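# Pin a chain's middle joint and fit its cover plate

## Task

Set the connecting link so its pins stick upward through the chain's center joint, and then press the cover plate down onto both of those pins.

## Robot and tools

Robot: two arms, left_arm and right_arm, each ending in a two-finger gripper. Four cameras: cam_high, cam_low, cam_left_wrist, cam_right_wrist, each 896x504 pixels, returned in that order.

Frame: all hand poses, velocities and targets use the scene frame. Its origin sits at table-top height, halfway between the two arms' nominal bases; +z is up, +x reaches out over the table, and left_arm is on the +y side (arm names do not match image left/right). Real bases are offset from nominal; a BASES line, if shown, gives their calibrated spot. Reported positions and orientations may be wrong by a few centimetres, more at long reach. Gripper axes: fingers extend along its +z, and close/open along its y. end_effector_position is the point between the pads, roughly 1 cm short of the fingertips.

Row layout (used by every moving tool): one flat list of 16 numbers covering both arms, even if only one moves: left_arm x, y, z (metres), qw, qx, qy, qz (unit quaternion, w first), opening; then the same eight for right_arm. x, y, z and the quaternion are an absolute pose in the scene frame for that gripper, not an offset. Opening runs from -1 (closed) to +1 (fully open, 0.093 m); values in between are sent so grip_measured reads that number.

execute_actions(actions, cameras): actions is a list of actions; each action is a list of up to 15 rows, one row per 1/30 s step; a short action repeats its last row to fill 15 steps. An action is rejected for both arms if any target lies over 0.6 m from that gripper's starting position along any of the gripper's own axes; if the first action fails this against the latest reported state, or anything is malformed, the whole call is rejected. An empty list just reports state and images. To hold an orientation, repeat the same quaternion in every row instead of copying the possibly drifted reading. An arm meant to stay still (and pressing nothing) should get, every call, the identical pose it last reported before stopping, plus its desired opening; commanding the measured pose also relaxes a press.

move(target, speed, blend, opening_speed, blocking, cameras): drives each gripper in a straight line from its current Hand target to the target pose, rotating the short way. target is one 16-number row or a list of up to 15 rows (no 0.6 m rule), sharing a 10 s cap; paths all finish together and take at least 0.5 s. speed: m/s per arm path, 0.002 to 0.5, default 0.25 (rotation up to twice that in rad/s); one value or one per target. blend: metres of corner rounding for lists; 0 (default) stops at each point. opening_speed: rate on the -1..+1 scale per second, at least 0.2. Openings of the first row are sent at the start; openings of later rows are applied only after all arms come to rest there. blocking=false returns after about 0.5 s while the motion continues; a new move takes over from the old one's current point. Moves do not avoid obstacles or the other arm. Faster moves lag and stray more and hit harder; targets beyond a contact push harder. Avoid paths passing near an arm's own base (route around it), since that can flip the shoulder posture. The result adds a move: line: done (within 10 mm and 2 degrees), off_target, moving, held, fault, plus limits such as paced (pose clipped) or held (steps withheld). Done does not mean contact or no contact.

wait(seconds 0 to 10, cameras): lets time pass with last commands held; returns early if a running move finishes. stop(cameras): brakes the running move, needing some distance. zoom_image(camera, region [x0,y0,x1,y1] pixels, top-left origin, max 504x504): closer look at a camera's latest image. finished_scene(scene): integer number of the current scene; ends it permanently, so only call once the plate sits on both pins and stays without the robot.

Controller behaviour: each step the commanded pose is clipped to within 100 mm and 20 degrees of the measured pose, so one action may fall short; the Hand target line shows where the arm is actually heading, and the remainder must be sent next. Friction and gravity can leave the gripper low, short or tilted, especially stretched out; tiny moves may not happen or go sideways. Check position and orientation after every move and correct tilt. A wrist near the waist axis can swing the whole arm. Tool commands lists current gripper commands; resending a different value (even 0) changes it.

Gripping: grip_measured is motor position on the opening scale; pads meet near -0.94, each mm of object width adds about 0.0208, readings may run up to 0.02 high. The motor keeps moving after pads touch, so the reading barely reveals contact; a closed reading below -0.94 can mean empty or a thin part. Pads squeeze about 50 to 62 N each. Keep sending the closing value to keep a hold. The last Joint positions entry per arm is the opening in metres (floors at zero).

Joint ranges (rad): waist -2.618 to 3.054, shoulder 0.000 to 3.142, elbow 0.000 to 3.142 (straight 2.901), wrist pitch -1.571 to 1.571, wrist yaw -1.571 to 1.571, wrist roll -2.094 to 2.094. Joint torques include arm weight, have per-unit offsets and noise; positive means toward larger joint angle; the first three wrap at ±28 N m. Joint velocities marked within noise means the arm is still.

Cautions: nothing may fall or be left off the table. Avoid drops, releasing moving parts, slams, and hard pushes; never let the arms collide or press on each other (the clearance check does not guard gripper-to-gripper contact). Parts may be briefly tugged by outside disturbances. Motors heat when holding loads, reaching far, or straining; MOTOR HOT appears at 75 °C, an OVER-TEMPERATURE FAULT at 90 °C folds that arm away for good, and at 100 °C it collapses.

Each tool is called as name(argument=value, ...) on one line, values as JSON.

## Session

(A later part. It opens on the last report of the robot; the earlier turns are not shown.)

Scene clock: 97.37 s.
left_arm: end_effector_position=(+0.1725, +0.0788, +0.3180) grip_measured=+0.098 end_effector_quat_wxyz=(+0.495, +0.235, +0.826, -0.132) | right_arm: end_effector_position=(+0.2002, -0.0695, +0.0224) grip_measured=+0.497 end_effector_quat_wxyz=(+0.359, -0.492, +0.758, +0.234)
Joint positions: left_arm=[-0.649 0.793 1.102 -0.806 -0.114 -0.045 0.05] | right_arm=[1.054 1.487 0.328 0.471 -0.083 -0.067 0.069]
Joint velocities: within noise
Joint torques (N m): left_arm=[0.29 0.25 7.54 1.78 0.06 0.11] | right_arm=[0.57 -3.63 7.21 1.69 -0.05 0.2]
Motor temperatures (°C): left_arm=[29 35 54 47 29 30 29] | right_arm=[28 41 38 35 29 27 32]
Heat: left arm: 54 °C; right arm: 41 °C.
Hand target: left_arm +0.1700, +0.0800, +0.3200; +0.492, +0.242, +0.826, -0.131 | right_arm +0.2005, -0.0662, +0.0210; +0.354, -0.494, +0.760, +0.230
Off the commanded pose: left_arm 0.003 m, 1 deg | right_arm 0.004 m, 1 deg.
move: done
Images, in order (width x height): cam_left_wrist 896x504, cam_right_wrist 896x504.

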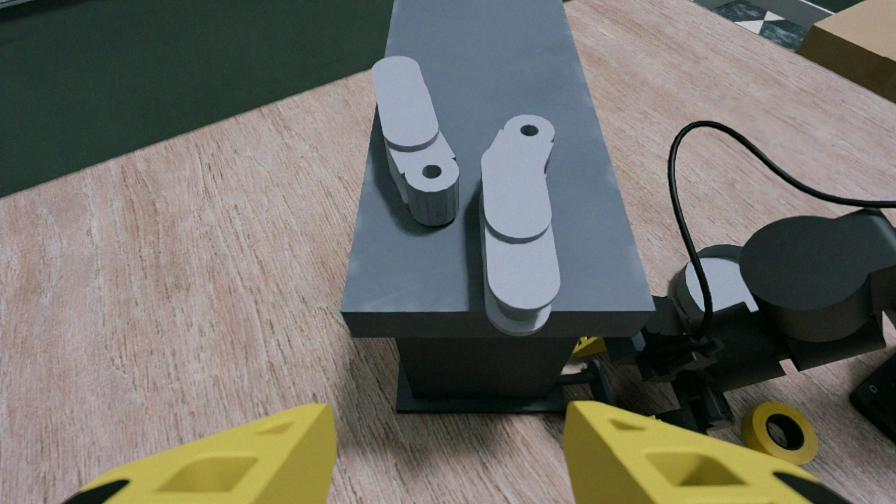

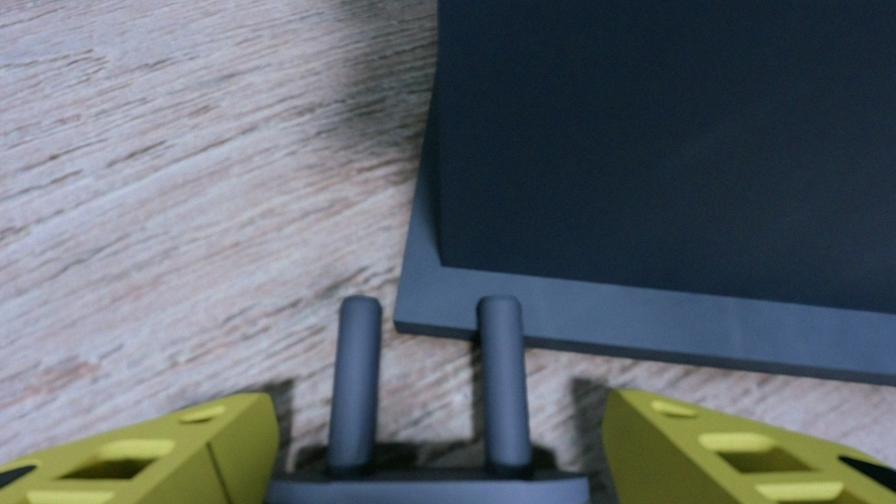

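move(target=[[0.17,0.08,0.32,0.4924,0.2418,0.8260,-0.1313,0.1,0.2005,-0.066,0.021,0.3540,-0.4935,0.7599,0.2299,0.0]], opening_speed=0.5, cameras=["cam_left_wrist","cam_right_wrist"])

Scene clock: 98.80 s.
left_arm: end_effector_position=(+0.1725, +0.0788, +0.3180) grip_measured=+0.098 end_effector_quat_wxyz=(+0.495, +0.235, +0.826, -0.132) | right_arm: end_effector_position=(+0.2001, -0.0695, +0.0223) grip_measured=+0.156 end_effector_quat_wxyz=(+0.359, -0.492, +0.758, +0.234)
Joint positions: left_arm=[-0.649 0.793 1.102 -0.806 -0.114 -0.045 0.05] | right_arm=[1.055 1.487 0.328 0.47 -0.083 -0.067 0.053]
Joint velocities: within noise
Joint torques (N m): left_arm=[0.28 0.27 7.54 1.79 0.06 0.11] | right_arm=[0.57 -3.63 7.24 1.69 -0.06 0.2]
Motor temperatures (°C): left_arm=[29 35 54 47 29 30 29] | right_arm=[28 41 38 35 29 27 32]
Heat: left arm: 54 °C; right arm: 41 °C.
Hand target: left_arm +0.1700, +0.0800, +0.3200; +0.493, +0.241, +0.826, -0.131 | right_arm +0.2004, -0.0661, +0.0211; +0.354, -0.494, +0.760, +0.230
Off the commanded pose: left_arm 0.003 m, 1 deg | right_arm 0.004 m, 1 deg.
move: done
Images, in order (width x height): cam_left_wrist 896x504, cam_right_wrist 896x504.

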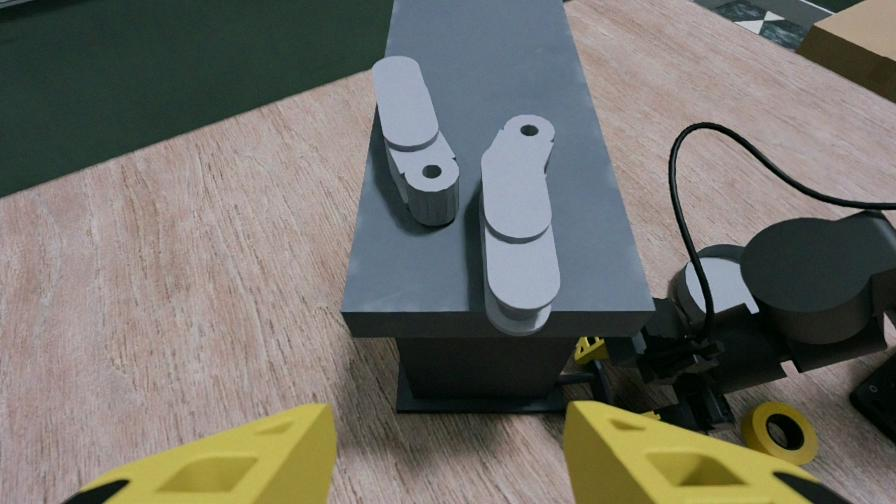

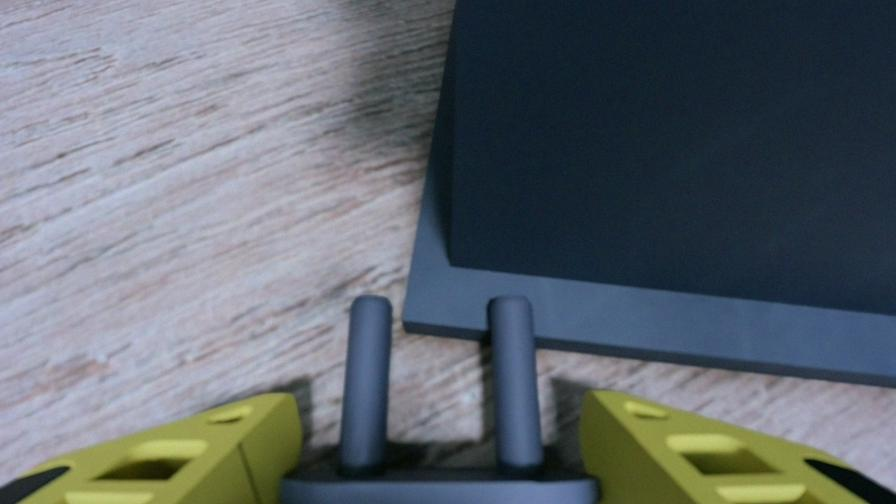

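move(target=[[0.17,0.08,0.32,0.4924,0.2418,0.8260,-0.1313,0.1,0.198,-0.072,0.040,0.3540,-0.4935,0.7599,0.2299,0.0],[0.17,0.08,0.32,0.4924,0.2418,0.8260,-0.1313,0.1,0.17,-0.085,0.055,0.3540,-0.4935,0.7599,0.2299,0.0],[0.17,0.08,0.32,0.4924,0.2418,0.8260,-0.1313,0.1,0.115,-0.05,0.055,0.3416,-0.5495,0.7161,0.2621,0.0]], speed=[0.04,0.06,0.1], blend=[0.01,0.01,0])

Scene clock: 102.83 s.
left_arm: end_effector_position=(+0.1725, +0.0788, +0.3180) grip_measured=+0.098 end_effector_quat_wxyz=(+0.495, +0.235, +0.826, -0.132) | right_arm: end_effector_position=(+0.1137, -0.0594, +0.0469) grip_measured=+0.156 end_effector_quat_wxyz=(+0.330, -0.556, +0.719, +0.254)
Joint positions: left_arm=[-0.649 0.793 1.102 -0.806 -0.114 -0.045 0.05] | right_arm=[1.377 1.256 0.332 0.212 0.042 0.032 0.053]
Joint velocities: within noise
Joint torques (N m): left_arm=[0.29 0.28 7.56 1.79 0.06 0.11] | right_arm=[0.47 -2.76 8.18 2.01 -0.02 0.27]
Motor temperatures (°C): left_arm=[29 35 54 47 29 30 29] | right_arm=[28 40 39 35 29 27 32]
Heat: left arm: 54 °C; right arm: 40 °C.
Hand target: left_arm +0.1700, +0.0800, +0.3200; +0.493, +0.241, +0.826, -0.131 | right_arm +0.1149, -0.0505, +0.0553; +0.341, -0.549, +0.716, +0.262
Off the commanded pose: left_arm 0.003 m, 1 deg | right_arm 0.012 m, 2 deg.
move: off_target (right_arm)

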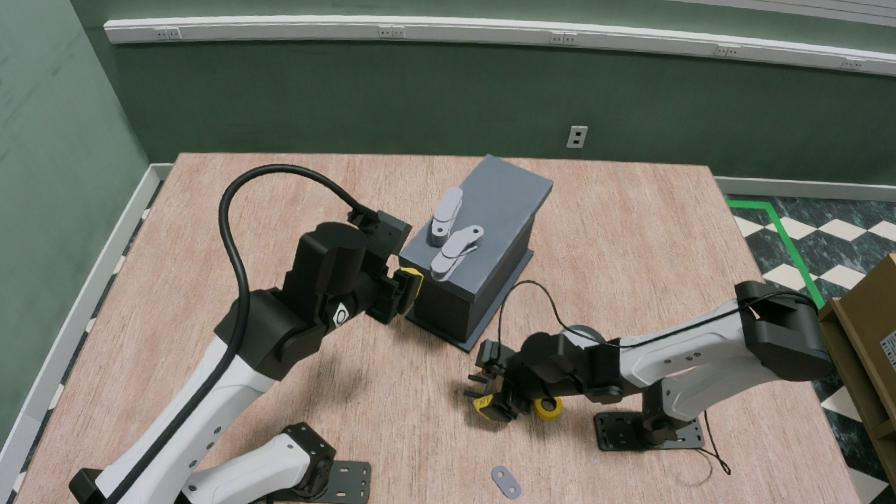

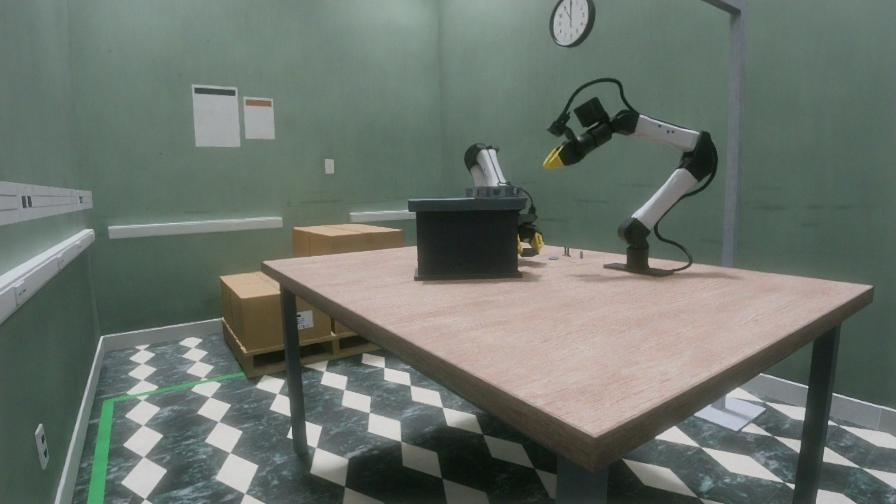

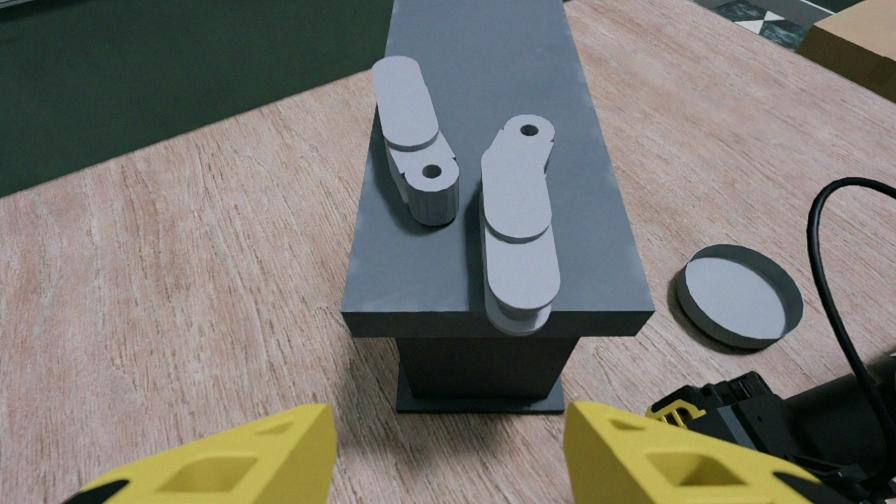

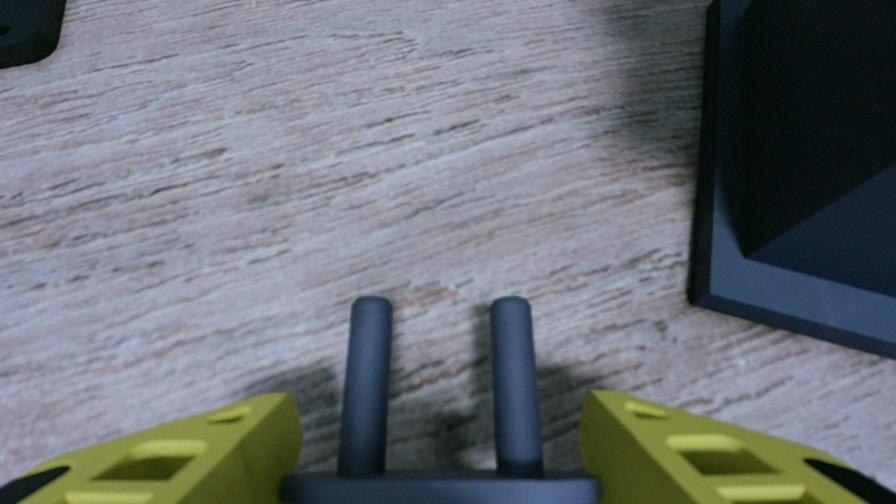

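move(target=[[0.17,0.08,0.32,0.4924,0.2418,0.8260,-0.1313,0.1,0.115,-0.05,0.031,0.3146,-0.5610,0.7246,0.2482,0.0]], speed=[0.04], cameras=["cam_right_wrist"])

Scene clock: 104.40 s.
left_arm: end_effector_position=(+0.1725, +0.0788, +0.3180) grip_measured=+0.098 end_effector_quat_wxyz=(+0.495, +0.235, +0.826, -0.132) | right_arm: end_effector_position=(+0.1120, -0.0614, +0.0223) grip_measured=+0.156 end_effector_quat_wxyz=(+0.304, -0.566, +0.729, +0.236)
Joint positions: left_arm=[-0.649 0.793 1.102 -0.806 -0.114 -0.045 0.05] | right_arm=[1.377 1.36 0.332 0.247 0.034 0.033 0.053]
Joint velocities: within noise
Joint torques (N m): left_arm=[0.28 0.27 7.56 1.79 0.06 0.11] | right_arm=[-0.54 -3.25 8.17 1.93 -0.15 0.16]
Motor temperatures (°C): left_arm=[29 35 54 47 29 30 29] | right_arm=[28 40 39 36 29 27 32]
Heat: left arm: 54 °C; right arm: 40 °C.
Hand target: left_arm +0.1700, +0.0800, +0.3200; +0.493, +0.241, +0.826, -0.131 | right_arm +0.1149, -0.0506, +0.0314; +0.315, -0.561, +0.724, +0.248
Off the commanded pose: left_arm 0.003 m, 1 deg | right_arm 0.015 m, 2 deg.
move: off_target (right_arm)
Images, in order (width x height): cam_right_wrist 896x504.

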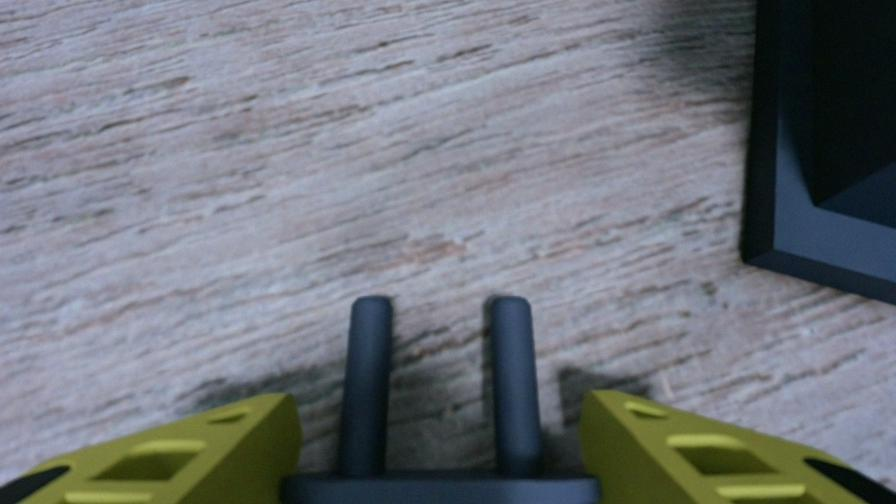

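move(target=[[0.17,0.08,0.32,0.4924,0.2418,0.8260,-0.1313,0.1,0.115,-0.05,0.030,0.3146,-0.5610,0.7246,0.2482,0.5],[0.17,0.08,0.32,0.4924,0.2418,0.8260,-0.1313,0.1,0.100,-0.105,0.075,0.3146,-0.5610,0.7246,0.2482,0.5]], speed=[0.04,0.1], opening_speed=0.3, cameras=["cam_right_wrist","cam_high"])

Scene clock: 108.27 s.
left_arm: end_effector_position=(+0.1725, +0.0788, +0.3180) grip_measured=+0.098 end_effector_quat_wxyz=(+0.495, +0.235, +0.826, -0.132) | right_arm: end_effector_position=(+0.1016, -0.1018, +0.0769) grip_measured=+0.497 end_effector_quat_wxyz=(+0.318, -0.561, +0.722, +0.251)
Joint positions: left_arm=[-0.649 0.793 1.102 -0.806 -0.114 -0.045 0.05] | right_arm=[1.384 0.892 0.332 -0.177 0.034 0.038 0.069]
Joint velocities: within noise
Joint torques (N m): left_arm=[0.28 0.27 7.53 1.78 0.06 0.11] | right_arm=[0.57 -2.56 7.05 1.67 -0.01 0.25]
Motor temperatures (°C): left_arm=[29 35 53 47 29 30 29] | right_arm=[28 40 39 36 29 27 32]
Heat: left arm: 53 °C; right arm: 40 °C.
Hand target: left_arm +0.1700, +0.0800, +0.3200; +0.493, +0.241, +0.826, -0.131 | right_arm +0.1001, -0.1049, +0.0750; +0.315, -0.561, +0.724, +0.248
Off the commanded pose: left_arm 0.003 m, 1 deg | right_arm 0.004 m, 1 deg.
move: done
Images, in order (width x height): cam_high 896x504, cam_right_wrist 896x504.

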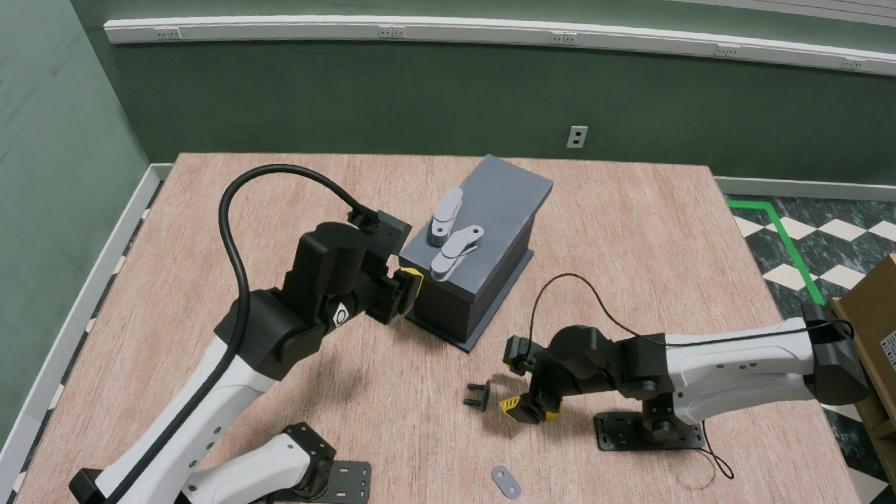

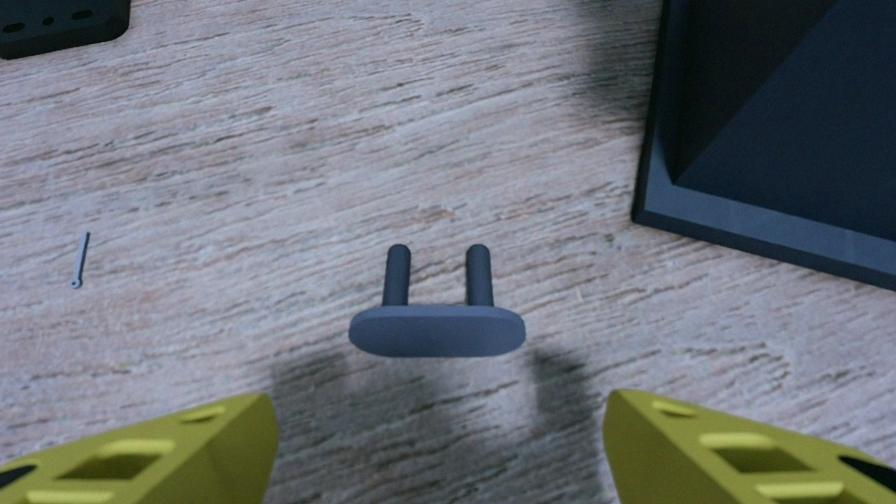

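move(target=[[0.17,0.08,0.32,0.4924,0.2418,0.8260,-0.1313,0.1,0.103,-0.085,0.14,0.1700,-0.5920,0.7760,0.1290,0.2],[0.17,0.08,0.32,0.4924,0.2418,0.8260,-0.1313,0.1,0.1135,-0.050,0.105,-0.1028,-0.6104,0.7812,-0.0803,0.2]], speed=[0.12,0.2], blend=[0.01,0], cameras=["cam_right_wrist","cam_high","cam_low"])

Scene clock: 113.37 s.
left_arm: end_effector_position=(+0.1725, +0.0788, +0.3180) grip_measured=+0.098 end_effector_quat_wxyz=(+0.495, +0.235, +0.826, -0.132) | right_arm: end_effector_position=(+0.1105, -0.0555, +0.1174) grip_measured=+0.202 end_effector_quat_wxyz=(+0.016, -0.611, +0.792, +0.006)
Joint positions: left_arm=[-0.649 0.793 1.102 -0.806 -0.114 -0.044 0.05] | right_arm=[1.373 1.726 1.428 -1.241 0.011 0.05 0.055]
Joint velocities: within noise
Joint torques (N m): left_arm=[0.28 0.28 7.53 1.79 0.06 0.11] | right_arm=[-0.03 -9.17 6.12 0.45 -0.08 0.16]
Motor temperatures (°C): left_arm=[29 35 53 47 29 30 29] | right_arm=[28 40 39 35 29 27 32]
Heat: left arm: 53 °C; right arm: 40 °C.
Hand target: left_arm +0.1700, +0.0800, +0.3200; +0.493, +0.242, +0.826, -0.131 | right_arm +0.1101, -0.0571, +0.1179; +0.015, -0.611, +0.792, +0.005
Off the commanded pose: left_arm 0.003 m, 1 deg | right_arm 0.014 m, 17 deg.
move: held (right_arm; a check stopped the path); path passed 1 of 2 targets; limits=held
pose unreachable (right arm): on one or more control steps of this call, first in action 0 (counted from 0), this arm could not follow its commanded pose, so it was not sent that pose on those steps. It may still have moved: this result reports where it is.
cause: moving toward the commanded pose would bring a part of the arm too close to another arm (this arm's wrist (the part past joint 4) and the left arm's fingers, where that arm would come to rest).
Images, in order (width x height): cam_high 896x504, cam_low 896x504, cam_right_wrist 896x504.

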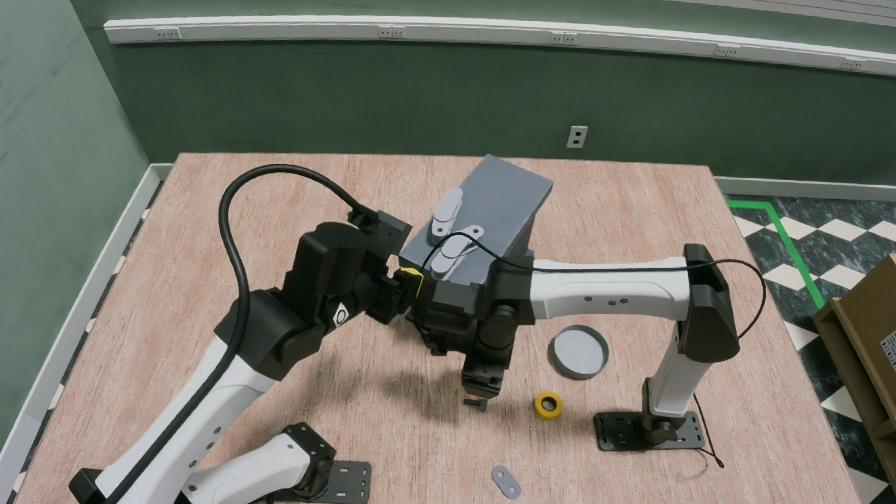

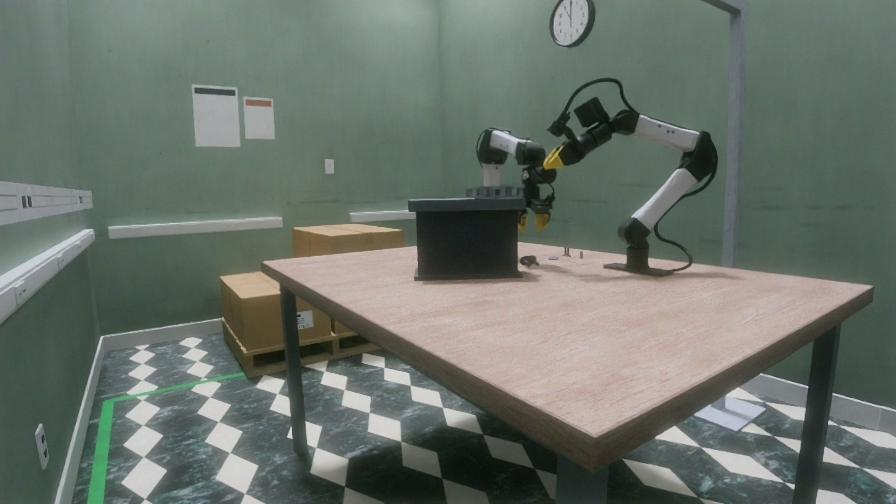

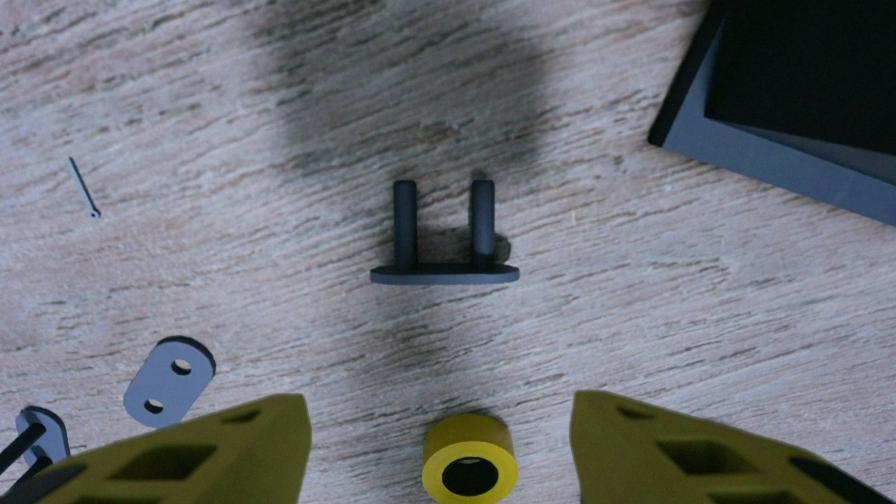

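move(target=[[0.13,0.19,0.30,0.4924,0.2418,0.8260,-0.1313,0.1,0.110,-0.057,0.118,0.0160,-0.6110,0.7920,0.0060,0.2],[0.13,0.19,0.30,0.4924,0.2418,0.8260,-0.1313,0.1,0.1135,-0.050,0.095,-0.1028,-0.6104,0.7812,-0.0803,0.2]], speed=[0.2,0.12], blend=[0.0,0], cameras=["cam_right_wrist","cam_high","cam_low"])

Scene clock: 116.73 s.
left_arm: end_effector_position=(+0.1309, +0.1910, +0.2964) grip_measured=+0.099 end_effector_quat_wxyz=(+0.491, +0.240, +0.828, -0.128) | right_arm: end_effector_position=(+0.1118, -0.0524, +0.0972) grip_measured=+0.202 end_effector_quat_wxyz=(-0.095, -0.611, +0.782, -0.080)
Joint positions: left_arm=[0.703 0.732 1.134 -1.423 0.965 0.956 0.05] | right_arm=[1.366 2.009 1.688 -1.499 0.002 0.032 0.055]
Joint velocities: within noise
Joint torques (N m): left_arm=[0.31 2.56 6.63 0.97 0.55 0.11] | right_arm=[-0.64 -8.66 7.73 -0.15 -0.16 0.08]
Motor temperatures (°C): left_arm=[29 35 53 47 29 30 29] | right_arm=[28 40 39 35 29 27 32]
Heat: left arm: 53 °C; right arm: 40 °C.
Hand target: left_arm +0.1301, +0.1899, +0.3000; +0.492, +0.241, +0.826, -0.131 | right_arm +0.1135, -0.0500, +0.0950; -0.102, -0.610, +0.781, -0.080
Off the commanded pose: left_arm 0.004 m, 0 deg | right_arm 0.004 m, 1 deg.
move: done
Images, in order (width x height): cam_high 896x504, cam_low 896x504, cam_right_wrist 896x504.

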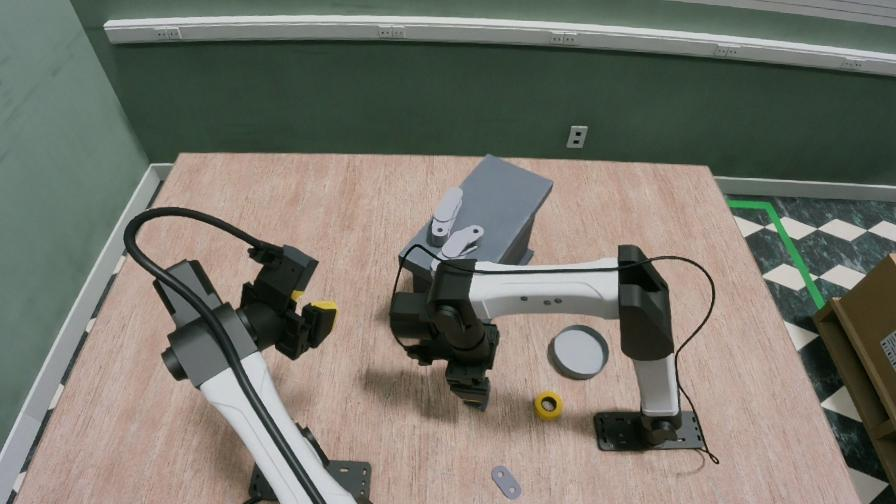

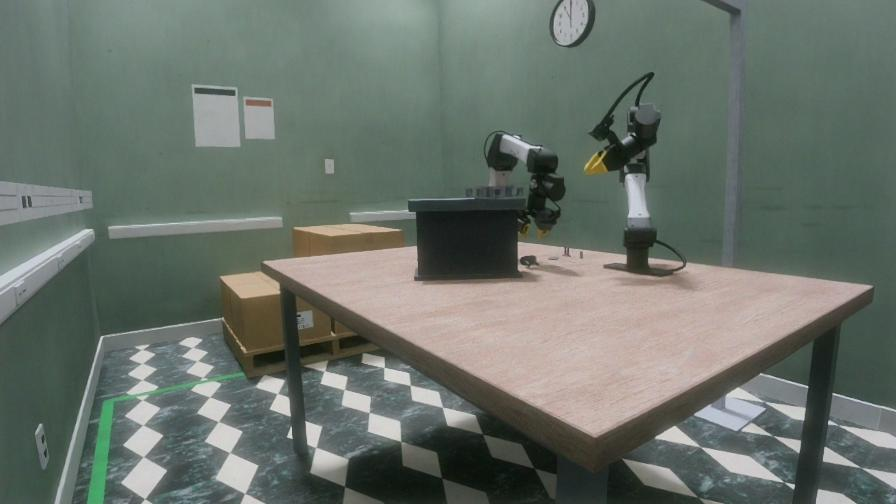

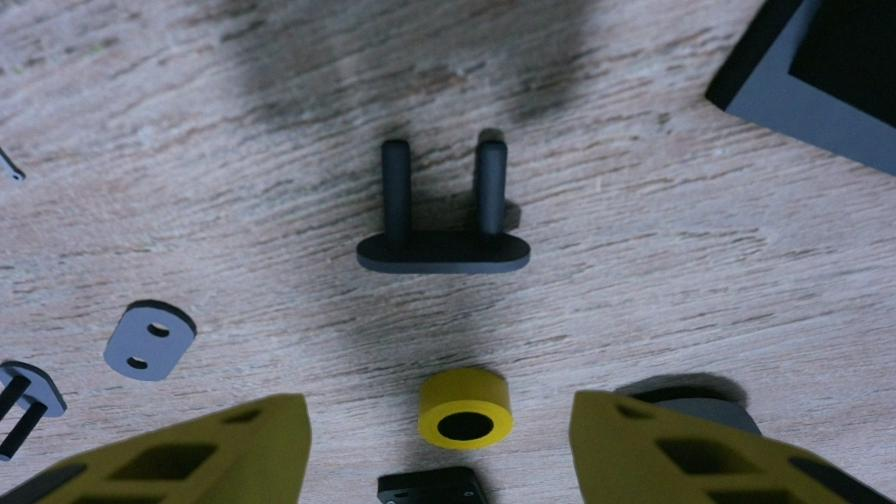

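move(target=[[0.13,0.19,0.30,0.4924,0.2418,0.8260,-0.1313,0.1,0.1155,-0.037,0.055,-0.1028,-0.6104,0.7812,-0.0803,0.2]], speed=[0.06], cameras=["cam_right_wrist","cam_high"])

Scene clock: 119.40 s.
left_arm: end_effector_position=(+0.1308, +0.1909, +0.2964) grip_measured=+0.099 end_effector_quat_wxyz=(+0.491, +0.240, +0.827, -0.128) | right_arm: end_effector_position=(+0.1154, -0.0354, +0.0650) grip_measured=+0.202 end_effector_quat_wxyz=(-0.091, -0.611, +0.783, -0.077)
Joint positions: left_arm=[0.703 0.732 1.134 -1.423 0.966 0.956 0.05] | right_arm=[1.366 2.085 1.674 -1.398 0.001 0.032 0.055]
Joint velocities: within noise
Joint torques (N m): left_arm=[0.31 2.56 6.61 0.95 0.56 0.11] | right_arm=[-0.44 -9.33 4.94 0.04 -0.17 0.1]
Motor temperatures (°C): left_arm=[29 35 53 46 29 30 29] | right_arm=[28 40 39 34 29 27 32]
Heat: left arm: 53 °C; right arm: 40 °C.
Hand target: left_arm +0.1301, +0.1899, +0.3000; +0.492, +0.242, +0.826, -0.131 | right_arm +0.1154, -0.0372, +0.0552; -0.103, -0.610, +0.781, -0.080
Off the commanded pose: left_arm 0.004 m, 0 deg | right_arm 0.010 m, 1 deg.
move: done
Images, in order (width x height): cam_high 896x504, cam_right_wrist 896x504.

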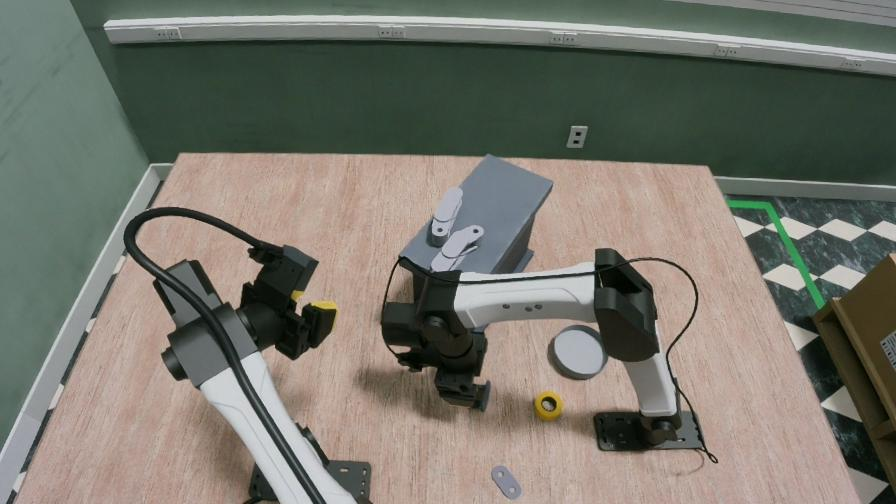

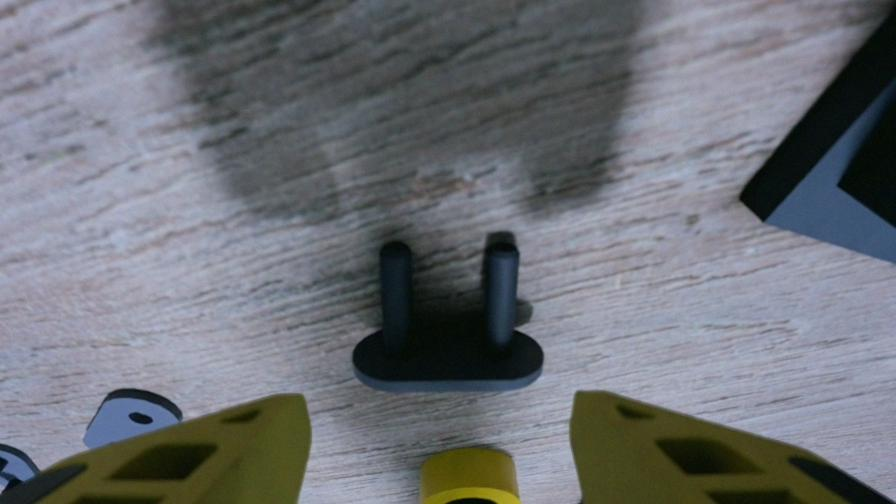

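move(target=[[0.13,0.19,0.30,0.4924,0.2418,0.8260,-0.1313,0.1,0.1190,-0.037,0.025,-0.1028,-0.6104,0.7812,-0.0803,0.2]], speed=[0.05], cameras=["cam_right_wrist"])

Scene clock: 121.33 s.
left_arm: end_effector_position=(+0.1308, +0.1908, +0.2964) grip_measured=+0.099 end_effector_quat_wxyz=(+0.491, +0.240, +0.828, -0.128) | right_arm: end_effector_position=(+0.1180, -0.0339, +0.0355) grip_measured=+0.202 end_effector_quat_wxyz=(-0.091, -0.611, +0.783, -0.076)
Joint positions: left_arm=[0.703 0.732 1.134 -1.423 0.966 0.956 0.05] | right_arm=[1.359 2.116 1.603 -1.294 0.001 0.026 0.055]
Joint velocities: within noise
Joint torques (N m): left_arm=[0.32 2.54 6.64 0.95 0.55 0.11] | right_arm=[-0.65 -9.39 4.79 0.02 -0.14 0.07]
Motor temperatures (°C): left_arm=[29 35 53 45 29 30 29] | right_arm=[28 40 39 34 29 27 32]
Heat: left arm: 53 °C; right arm: 40 °C.
Hand target: left_arm +0.1301, +0.1899, +0.3000; +0.492, +0.241, +0.826, -0.131 | right_arm +0.1189, -0.0372, +0.0252; -0.103, -0.610, +0.781, -0.080
Off the commanded pose: left_arm 0.004 m, 0 deg | right_arm 0.011 m, 2 deg.
move: off_target (right_arm)
Images, in order (width x height): cam_right_wrist 896x504.

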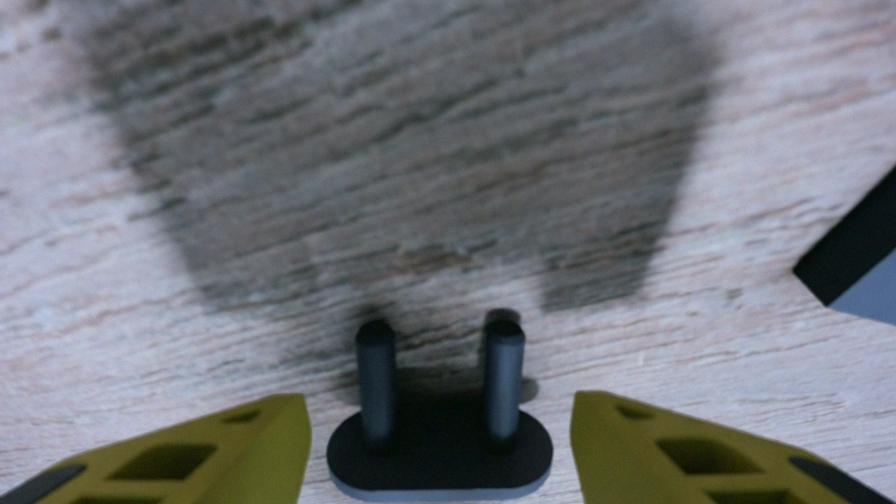

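move(target=[[0.13,0.19,0.30,0.4924,0.2418,0.8260,-0.1313,0.1,0.1190,-0.038,0.010,-0.1028,-0.6104,0.7812,-0.0803,0.2]], speed=[0.05], cameras=["cam_right_wrist"])

Scene clock: 122.80 s.
left_arm: end_effector_position=(+0.1308, +0.1908, +0.2964) grip_measured=+0.099 end_effector_quat_wxyz=(+0.491, +0.240, +0.827, -0.128) | right_arm: end_effector_position=(+0.1179, -0.0343, +0.0206) grip_measured=+0.202 end_effector_quat_wxyz=(-0.091, -0.611, +0.783, -0.075)
Joint positions: left_arm=[0.703 0.732 1.134 -1.423 0.966 0.957 0.05] | right_arm=[1.359 2.132 1.566 -1.241 0.001 0.025 0.055]
Joint velocities: within noise
Joint torques (N m): left_arm=[0.35 2.56 6.63 0.96 0.55 0.11] | right_arm=[-0.66 -9.36 4.7 0.01 -0.14 0.07]
Motor temperatures (°C): left_arm=[29 35 53 45 29 30 29] | right_arm=[28 40 39 34 29 27 32]
Heat: left arm: 53 °C; right arm: 40 °C.
Hand target: left_arm +0.1301, +0.1899, +0.3000; +0.492, +0.242, +0.826, -0.131 | right_arm +0.1189, -0.0383, +0.0102; -0.103, -0.610, +0.781, -0.080
Off the commanded pose: left_arm 0.004 m, 0 deg | right_arm 0.011 m, 2 deg.
move: off_target (right_arm)
Images, in order (width x height): cam_right_wrist 896x504.

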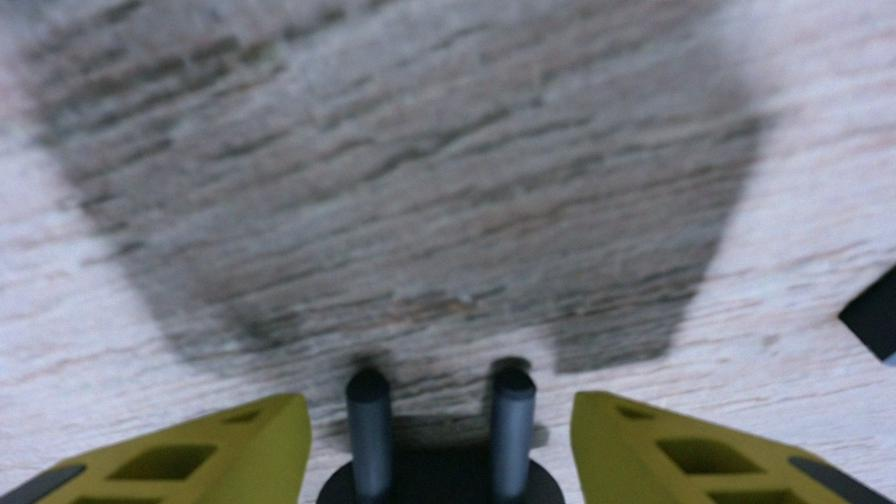

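move(target=[[0.13,0.19,0.30,0.4924,0.2418,0.8260,-0.1313,0.1,0.1190,-0.038,0.010,-0.1028,-0.6104,0.7812,-0.0803,-0.5]], opening_speed=0.5, cameras=["cam_right_wrist"])

Scene clock: 124.80 s.
left_arm: end_effector_position=(+0.1308, +0.1908, +0.2964) grip_measured=+0.099 end_effector_quat_wxyz=(+0.491, +0.240, +0.827, -0.128) | right_arm: end_effector_position=(+0.1167, -0.0338, +0.0205) grip_measured=-0.497 end_effector_quat_wxyz=(-0.093, -0.611, +0.783, -0.072)
Joint positions: left_arm=[0.703 0.732 1.134 -1.423 0.966 0.957 0.05] | right_arm=[1.359 2.132 1.566 -1.24 -0.006 0.025 0.021]
Joint velocities: within noise
Joint torques (N m): left_arm=[0.32 2.58 6.63 0.96 0.55 0.11] | right_arm=[-0.65 -9.36 4.7 0.03 -0.08 0.08]
Motor temperatures (°C): left_arm=[29 35 53 45 29 30 29] | right_arm=[28 41 39 33 29 27 32]
Heat: left arm: 53 °C; right arm: 41 °C.
Hand target: left_arm +0.1301, +0.1899, +0.3000; +0.492, +0.242, +0.826, -0.131 | right_arm +0.1188, -0.0383, +0.0102; -0.103, -0.610, +0.781, -0.080
Off the commanded pose: left_arm 0.004 m, 0 deg | right_arm 0.012 m, 2 deg.
move: off_target (right_arm)
Images, in order (width x height): cam_right_wrist 896x504.

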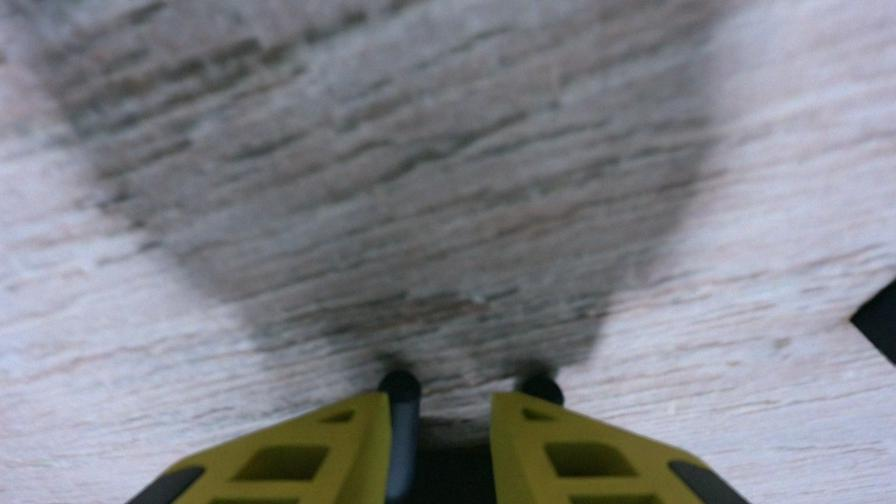

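move(target=[[0.13,0.19,0.30,0.4924,0.2418,0.8260,-0.1313,0.1,0.1190,-0.038,0.015,-0.1028,-0.6104,0.7812,-0.0803,0.2]], opening_speed=0.7, cameras=["cam_right_wrist"])

Scene clock: 126.67 s.
left_arm: end_effector_position=(+0.1308, +0.1908, +0.2964) grip_measured=+0.099 end_effector_quat_wxyz=(+0.491, +0.240, +0.827, -0.128) | right_arm: end_effector_position=(+0.1167, -0.0338, +0.0205) grip_measured=+0.197 end_effector_quat_wxyz=(-0.093, -0.611, +0.783, -0.072)
Joint positions: left_arm=[0.703 0.732 1.134 -1.423 0.966 0.957 0.05] | right_arm=[1.359 2.132 1.566 -1.24 -0.006 0.025 0.055]
Joint velocities: within noise
Joint torques (N m): left_arm=[0.34 2.56 6.63 0.95 0.55 0.11] | right_arm=[-0.68 -9.98 5.61 -0.13 -0.08 0.08]
Motor temperatures (°C): left_arm=[29 35 53 44 29 30 29] | right_arm=[28 41 39 33 29 27 32]
Heat: left arm: 53 °C; right arm: 41 °C.
Hand target: left_arm +0.1301, +0.1899, +0.3000; +0.492, +0.242, +0.826, -0.131 | right_arm +0.1189, -0.0381, +0.0150; -0.103, -0.610, +0.781, -0.080
Off the commanded pose: left_arm 0.004 m, 0 deg | right_arm 0.007 m, 2 deg.
move: done
Images, in order (width x height): cam_right_wrist 896x504.

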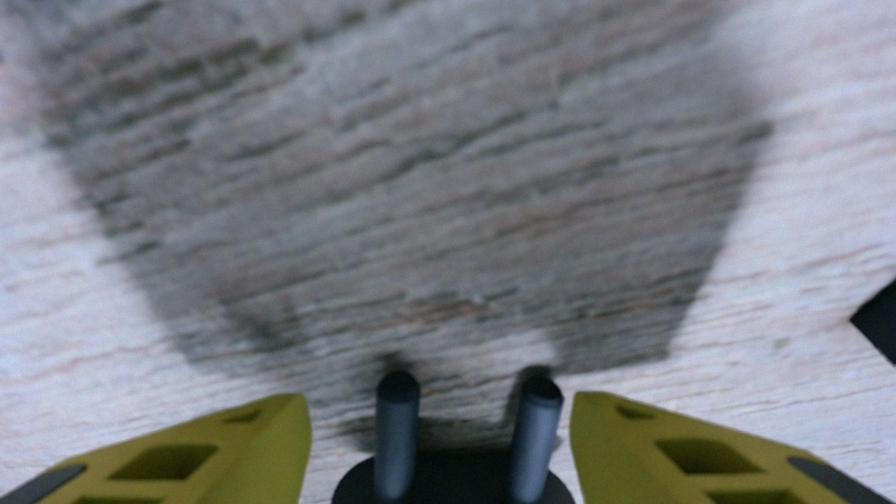

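move(target=[[0.13,0.19,0.30,0.4924,0.2418,0.8260,-0.1313,0.1,0.1190,-0.038,0.028,-0.1028,-0.6104,0.7812,-0.0803,0.2],[0.13,0.19,0.30,0.4924,0.2418,0.8260,-0.1313,0.1,0.1275,-0.038,0.028,-0.1028,-0.6104,0.7812,-0.0803,0.2]], speed=0.06, cameras=["cam_right_wrist"])

Scene clock: 128.33 s.
left_arm: end_effector_position=(+0.1308, +0.1908, +0.2964) grip_measured=+0.099 end_effector_quat_wxyz=(+0.491, +0.240, +0.827, -0.128) | right_arm: end_effector_position=(+0.1244, -0.0405, +0.0268) grip_measured=+0.197 end_effector_quat_wxyz=(-0.104, -0.608, +0.783, -0.079)
Joint positions: left_arm=[0.703 0.732 1.134 -1.423 0.966 0.957 0.05] | right_arm=[1.333 2.132 1.585 -1.286 -0.005 0.005 0.055]
Joint velocities: within noise
Joint torques (N m): left_arm=[0.32 2.55 6.64 0.96 0.55 0.11] | right_arm=[-0.32 -10.81 7.41 -0.22 -0.04 0.1]
Motor temperatures (°C): left_arm=[29 35 53 44 29 30 29] | right_arm=[28 41 39 33 29 27 32]
Heat: left arm: 53 °C; right arm: 41 °C.
Hand target: left_arm +0.1301, +0.1899, +0.3000; +0.492, +0.242, +0.826, -0.131 | right_arm +0.1274, -0.0380, +0.0279; -0.103, -0.610, +0.781, -0.080
Off the commanded pose: left_arm 0.004 m, 0 deg | right_arm 0.004 m, 0 deg.
move: done
Images, in order (width x height): cam_right_wrist 896x504.

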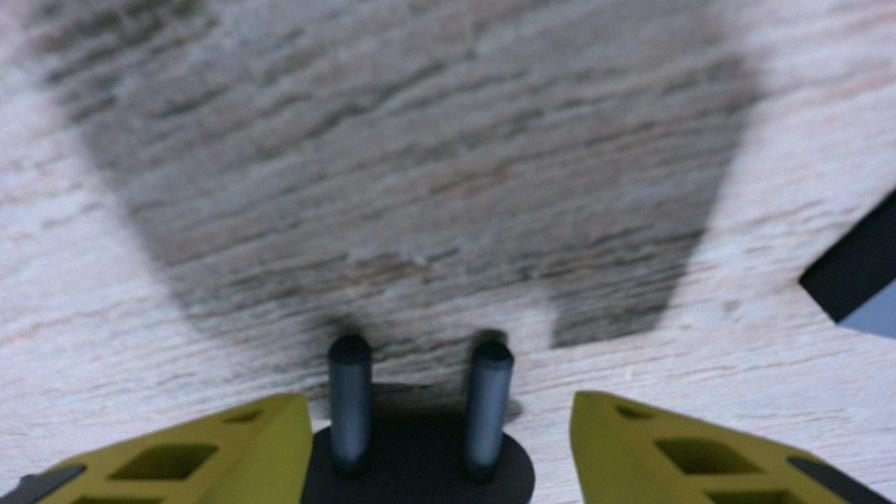

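move(target=[[0.13,0.19,0.30,0.4924,0.2418,0.8260,-0.1313,0.1,0.1245,-0.038,0.006,-0.1028,-0.6104,0.7812,-0.0803,0.2]], speed=0.05, cameras=["cam_right_wrist"])

Scene clock: 129.77 s.
left_arm: end_effector_position=(+0.1308, +0.1908, +0.2964) grip_measured=+0.099 end_effector_quat_wxyz=(+0.491, +0.240, +0.827, -0.128) | right_arm: end_effector_position=(+0.1258, -0.0348, +0.0166) grip_measured=+0.197 end_effector_quat_wxyz=(-0.094, -0.609, +0.784, -0.071)
Joint positions: left_arm=[0.703 0.732 1.134 -1.423 0.966 0.957 0.05] | right_arm=[1.333 2.142 1.565 -1.231 -0.005 0.004 0.055]
Joint velocities: within noise
Joint torques (N m): left_arm=[0.35 2.56 6.63 0.96 0.55 0.11] | right_arm=[0.25 -9.47 4.68 0.07 -0.06 0.15]
Motor temperatures (°C): left_arm=[29 35 53 44 29 30 28] | right_arm=[28 41 39 33 29 27 32]
Heat: left arm: 53 °C; right arm: 41 °C.
Hand target: left_arm +0.1301, +0.1899, +0.3000; +0.492, +0.242, +0.826, -0.131 | right_arm +0.1244, -0.0382, +0.0063; -0.103, -0.611, +0.781, -0.080
Off the commanded pose: left_arm 0.004 m, 0 deg | right_arm 0.011 m, 1 deg.
move: off_target (right_arm)
Images, in order (width x height): cam_right_wrist 896x504.

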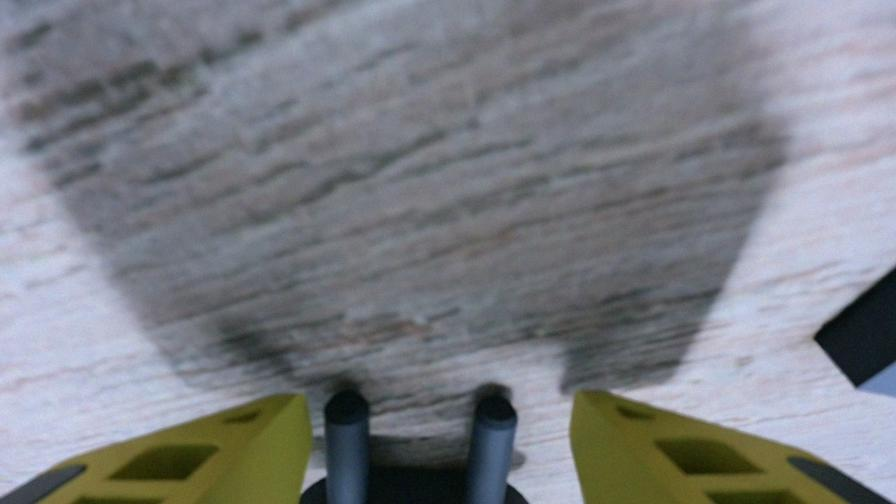

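move(target=[[0.13,0.19,0.30,0.4924,0.2418,0.8260,-0.1313,0.1,0.1225,-0.041,0.000,-0.1028,-0.6104,0.7812,-0.0803,0.2]], speed=0.05, cameras=["cam_right_wrist"])

Scene clock: 130.77 s.
left_arm: end_effector_position=(+0.1308, +0.1908, +0.2964) grip_measured=+0.099 end_effector_quat_wxyz=(+0.491, +0.240, +0.827, -0.128) | right_arm: end_effector_position=(+0.1251, -0.0374, +0.0118) grip_measured=+0.197 end_effector_quat_wxyz=(-0.096, -0.609, +0.784, -0.072)
Joint positions: left_arm=[0.703 0.732 1.134 -1.423 0.966 0.957 0.05] | right_arm=[1.333 2.142 1.544 -1.213 -0.005 0.004 0.055]
Joint velocities: within noise
Joint torques (N m): left_arm=[0.34 2.56 6.63 0.96 0.55 0.11] | right_arm=[0.49 -9.74 3.81 0.11 -0.06 0.18]
Motor temperatures (°C): left_arm=[29 35 53 44 29 30 28] | right_arm=[28 42 38 33 29 27 32]
Heat: left arm: 53 °C; right arm: 42 °C.
Hand target: left_arm +0.1301, +0.1899, +0.3000; +0.492, +0.242, +0.826, -0.131 | right_arm +0.1224, -0.0412, +0.0004; -0.103, -0.611, +0.781, -0.080
Off the commanded pose: left_arm 0.004 m, 0 deg | right_arm 0.013 m, 1 deg.
move: off_target (right_arm)
Images, in order (width x height): cam_right_wrist 896x504.

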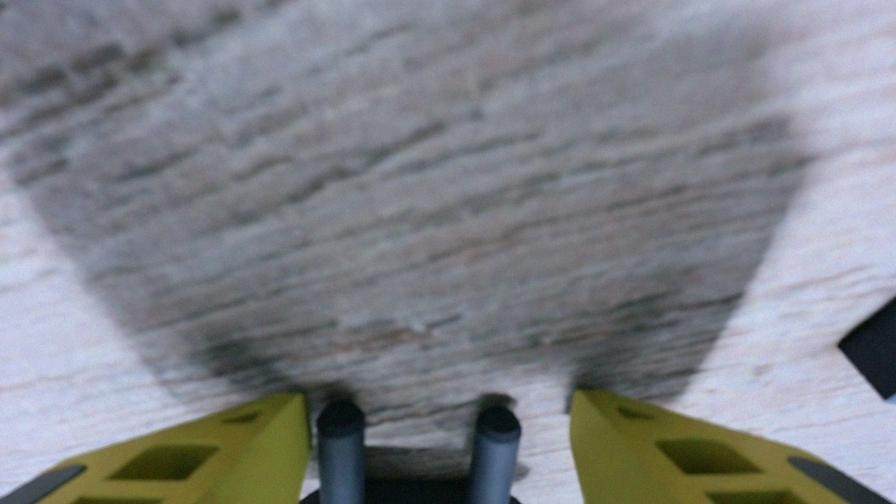

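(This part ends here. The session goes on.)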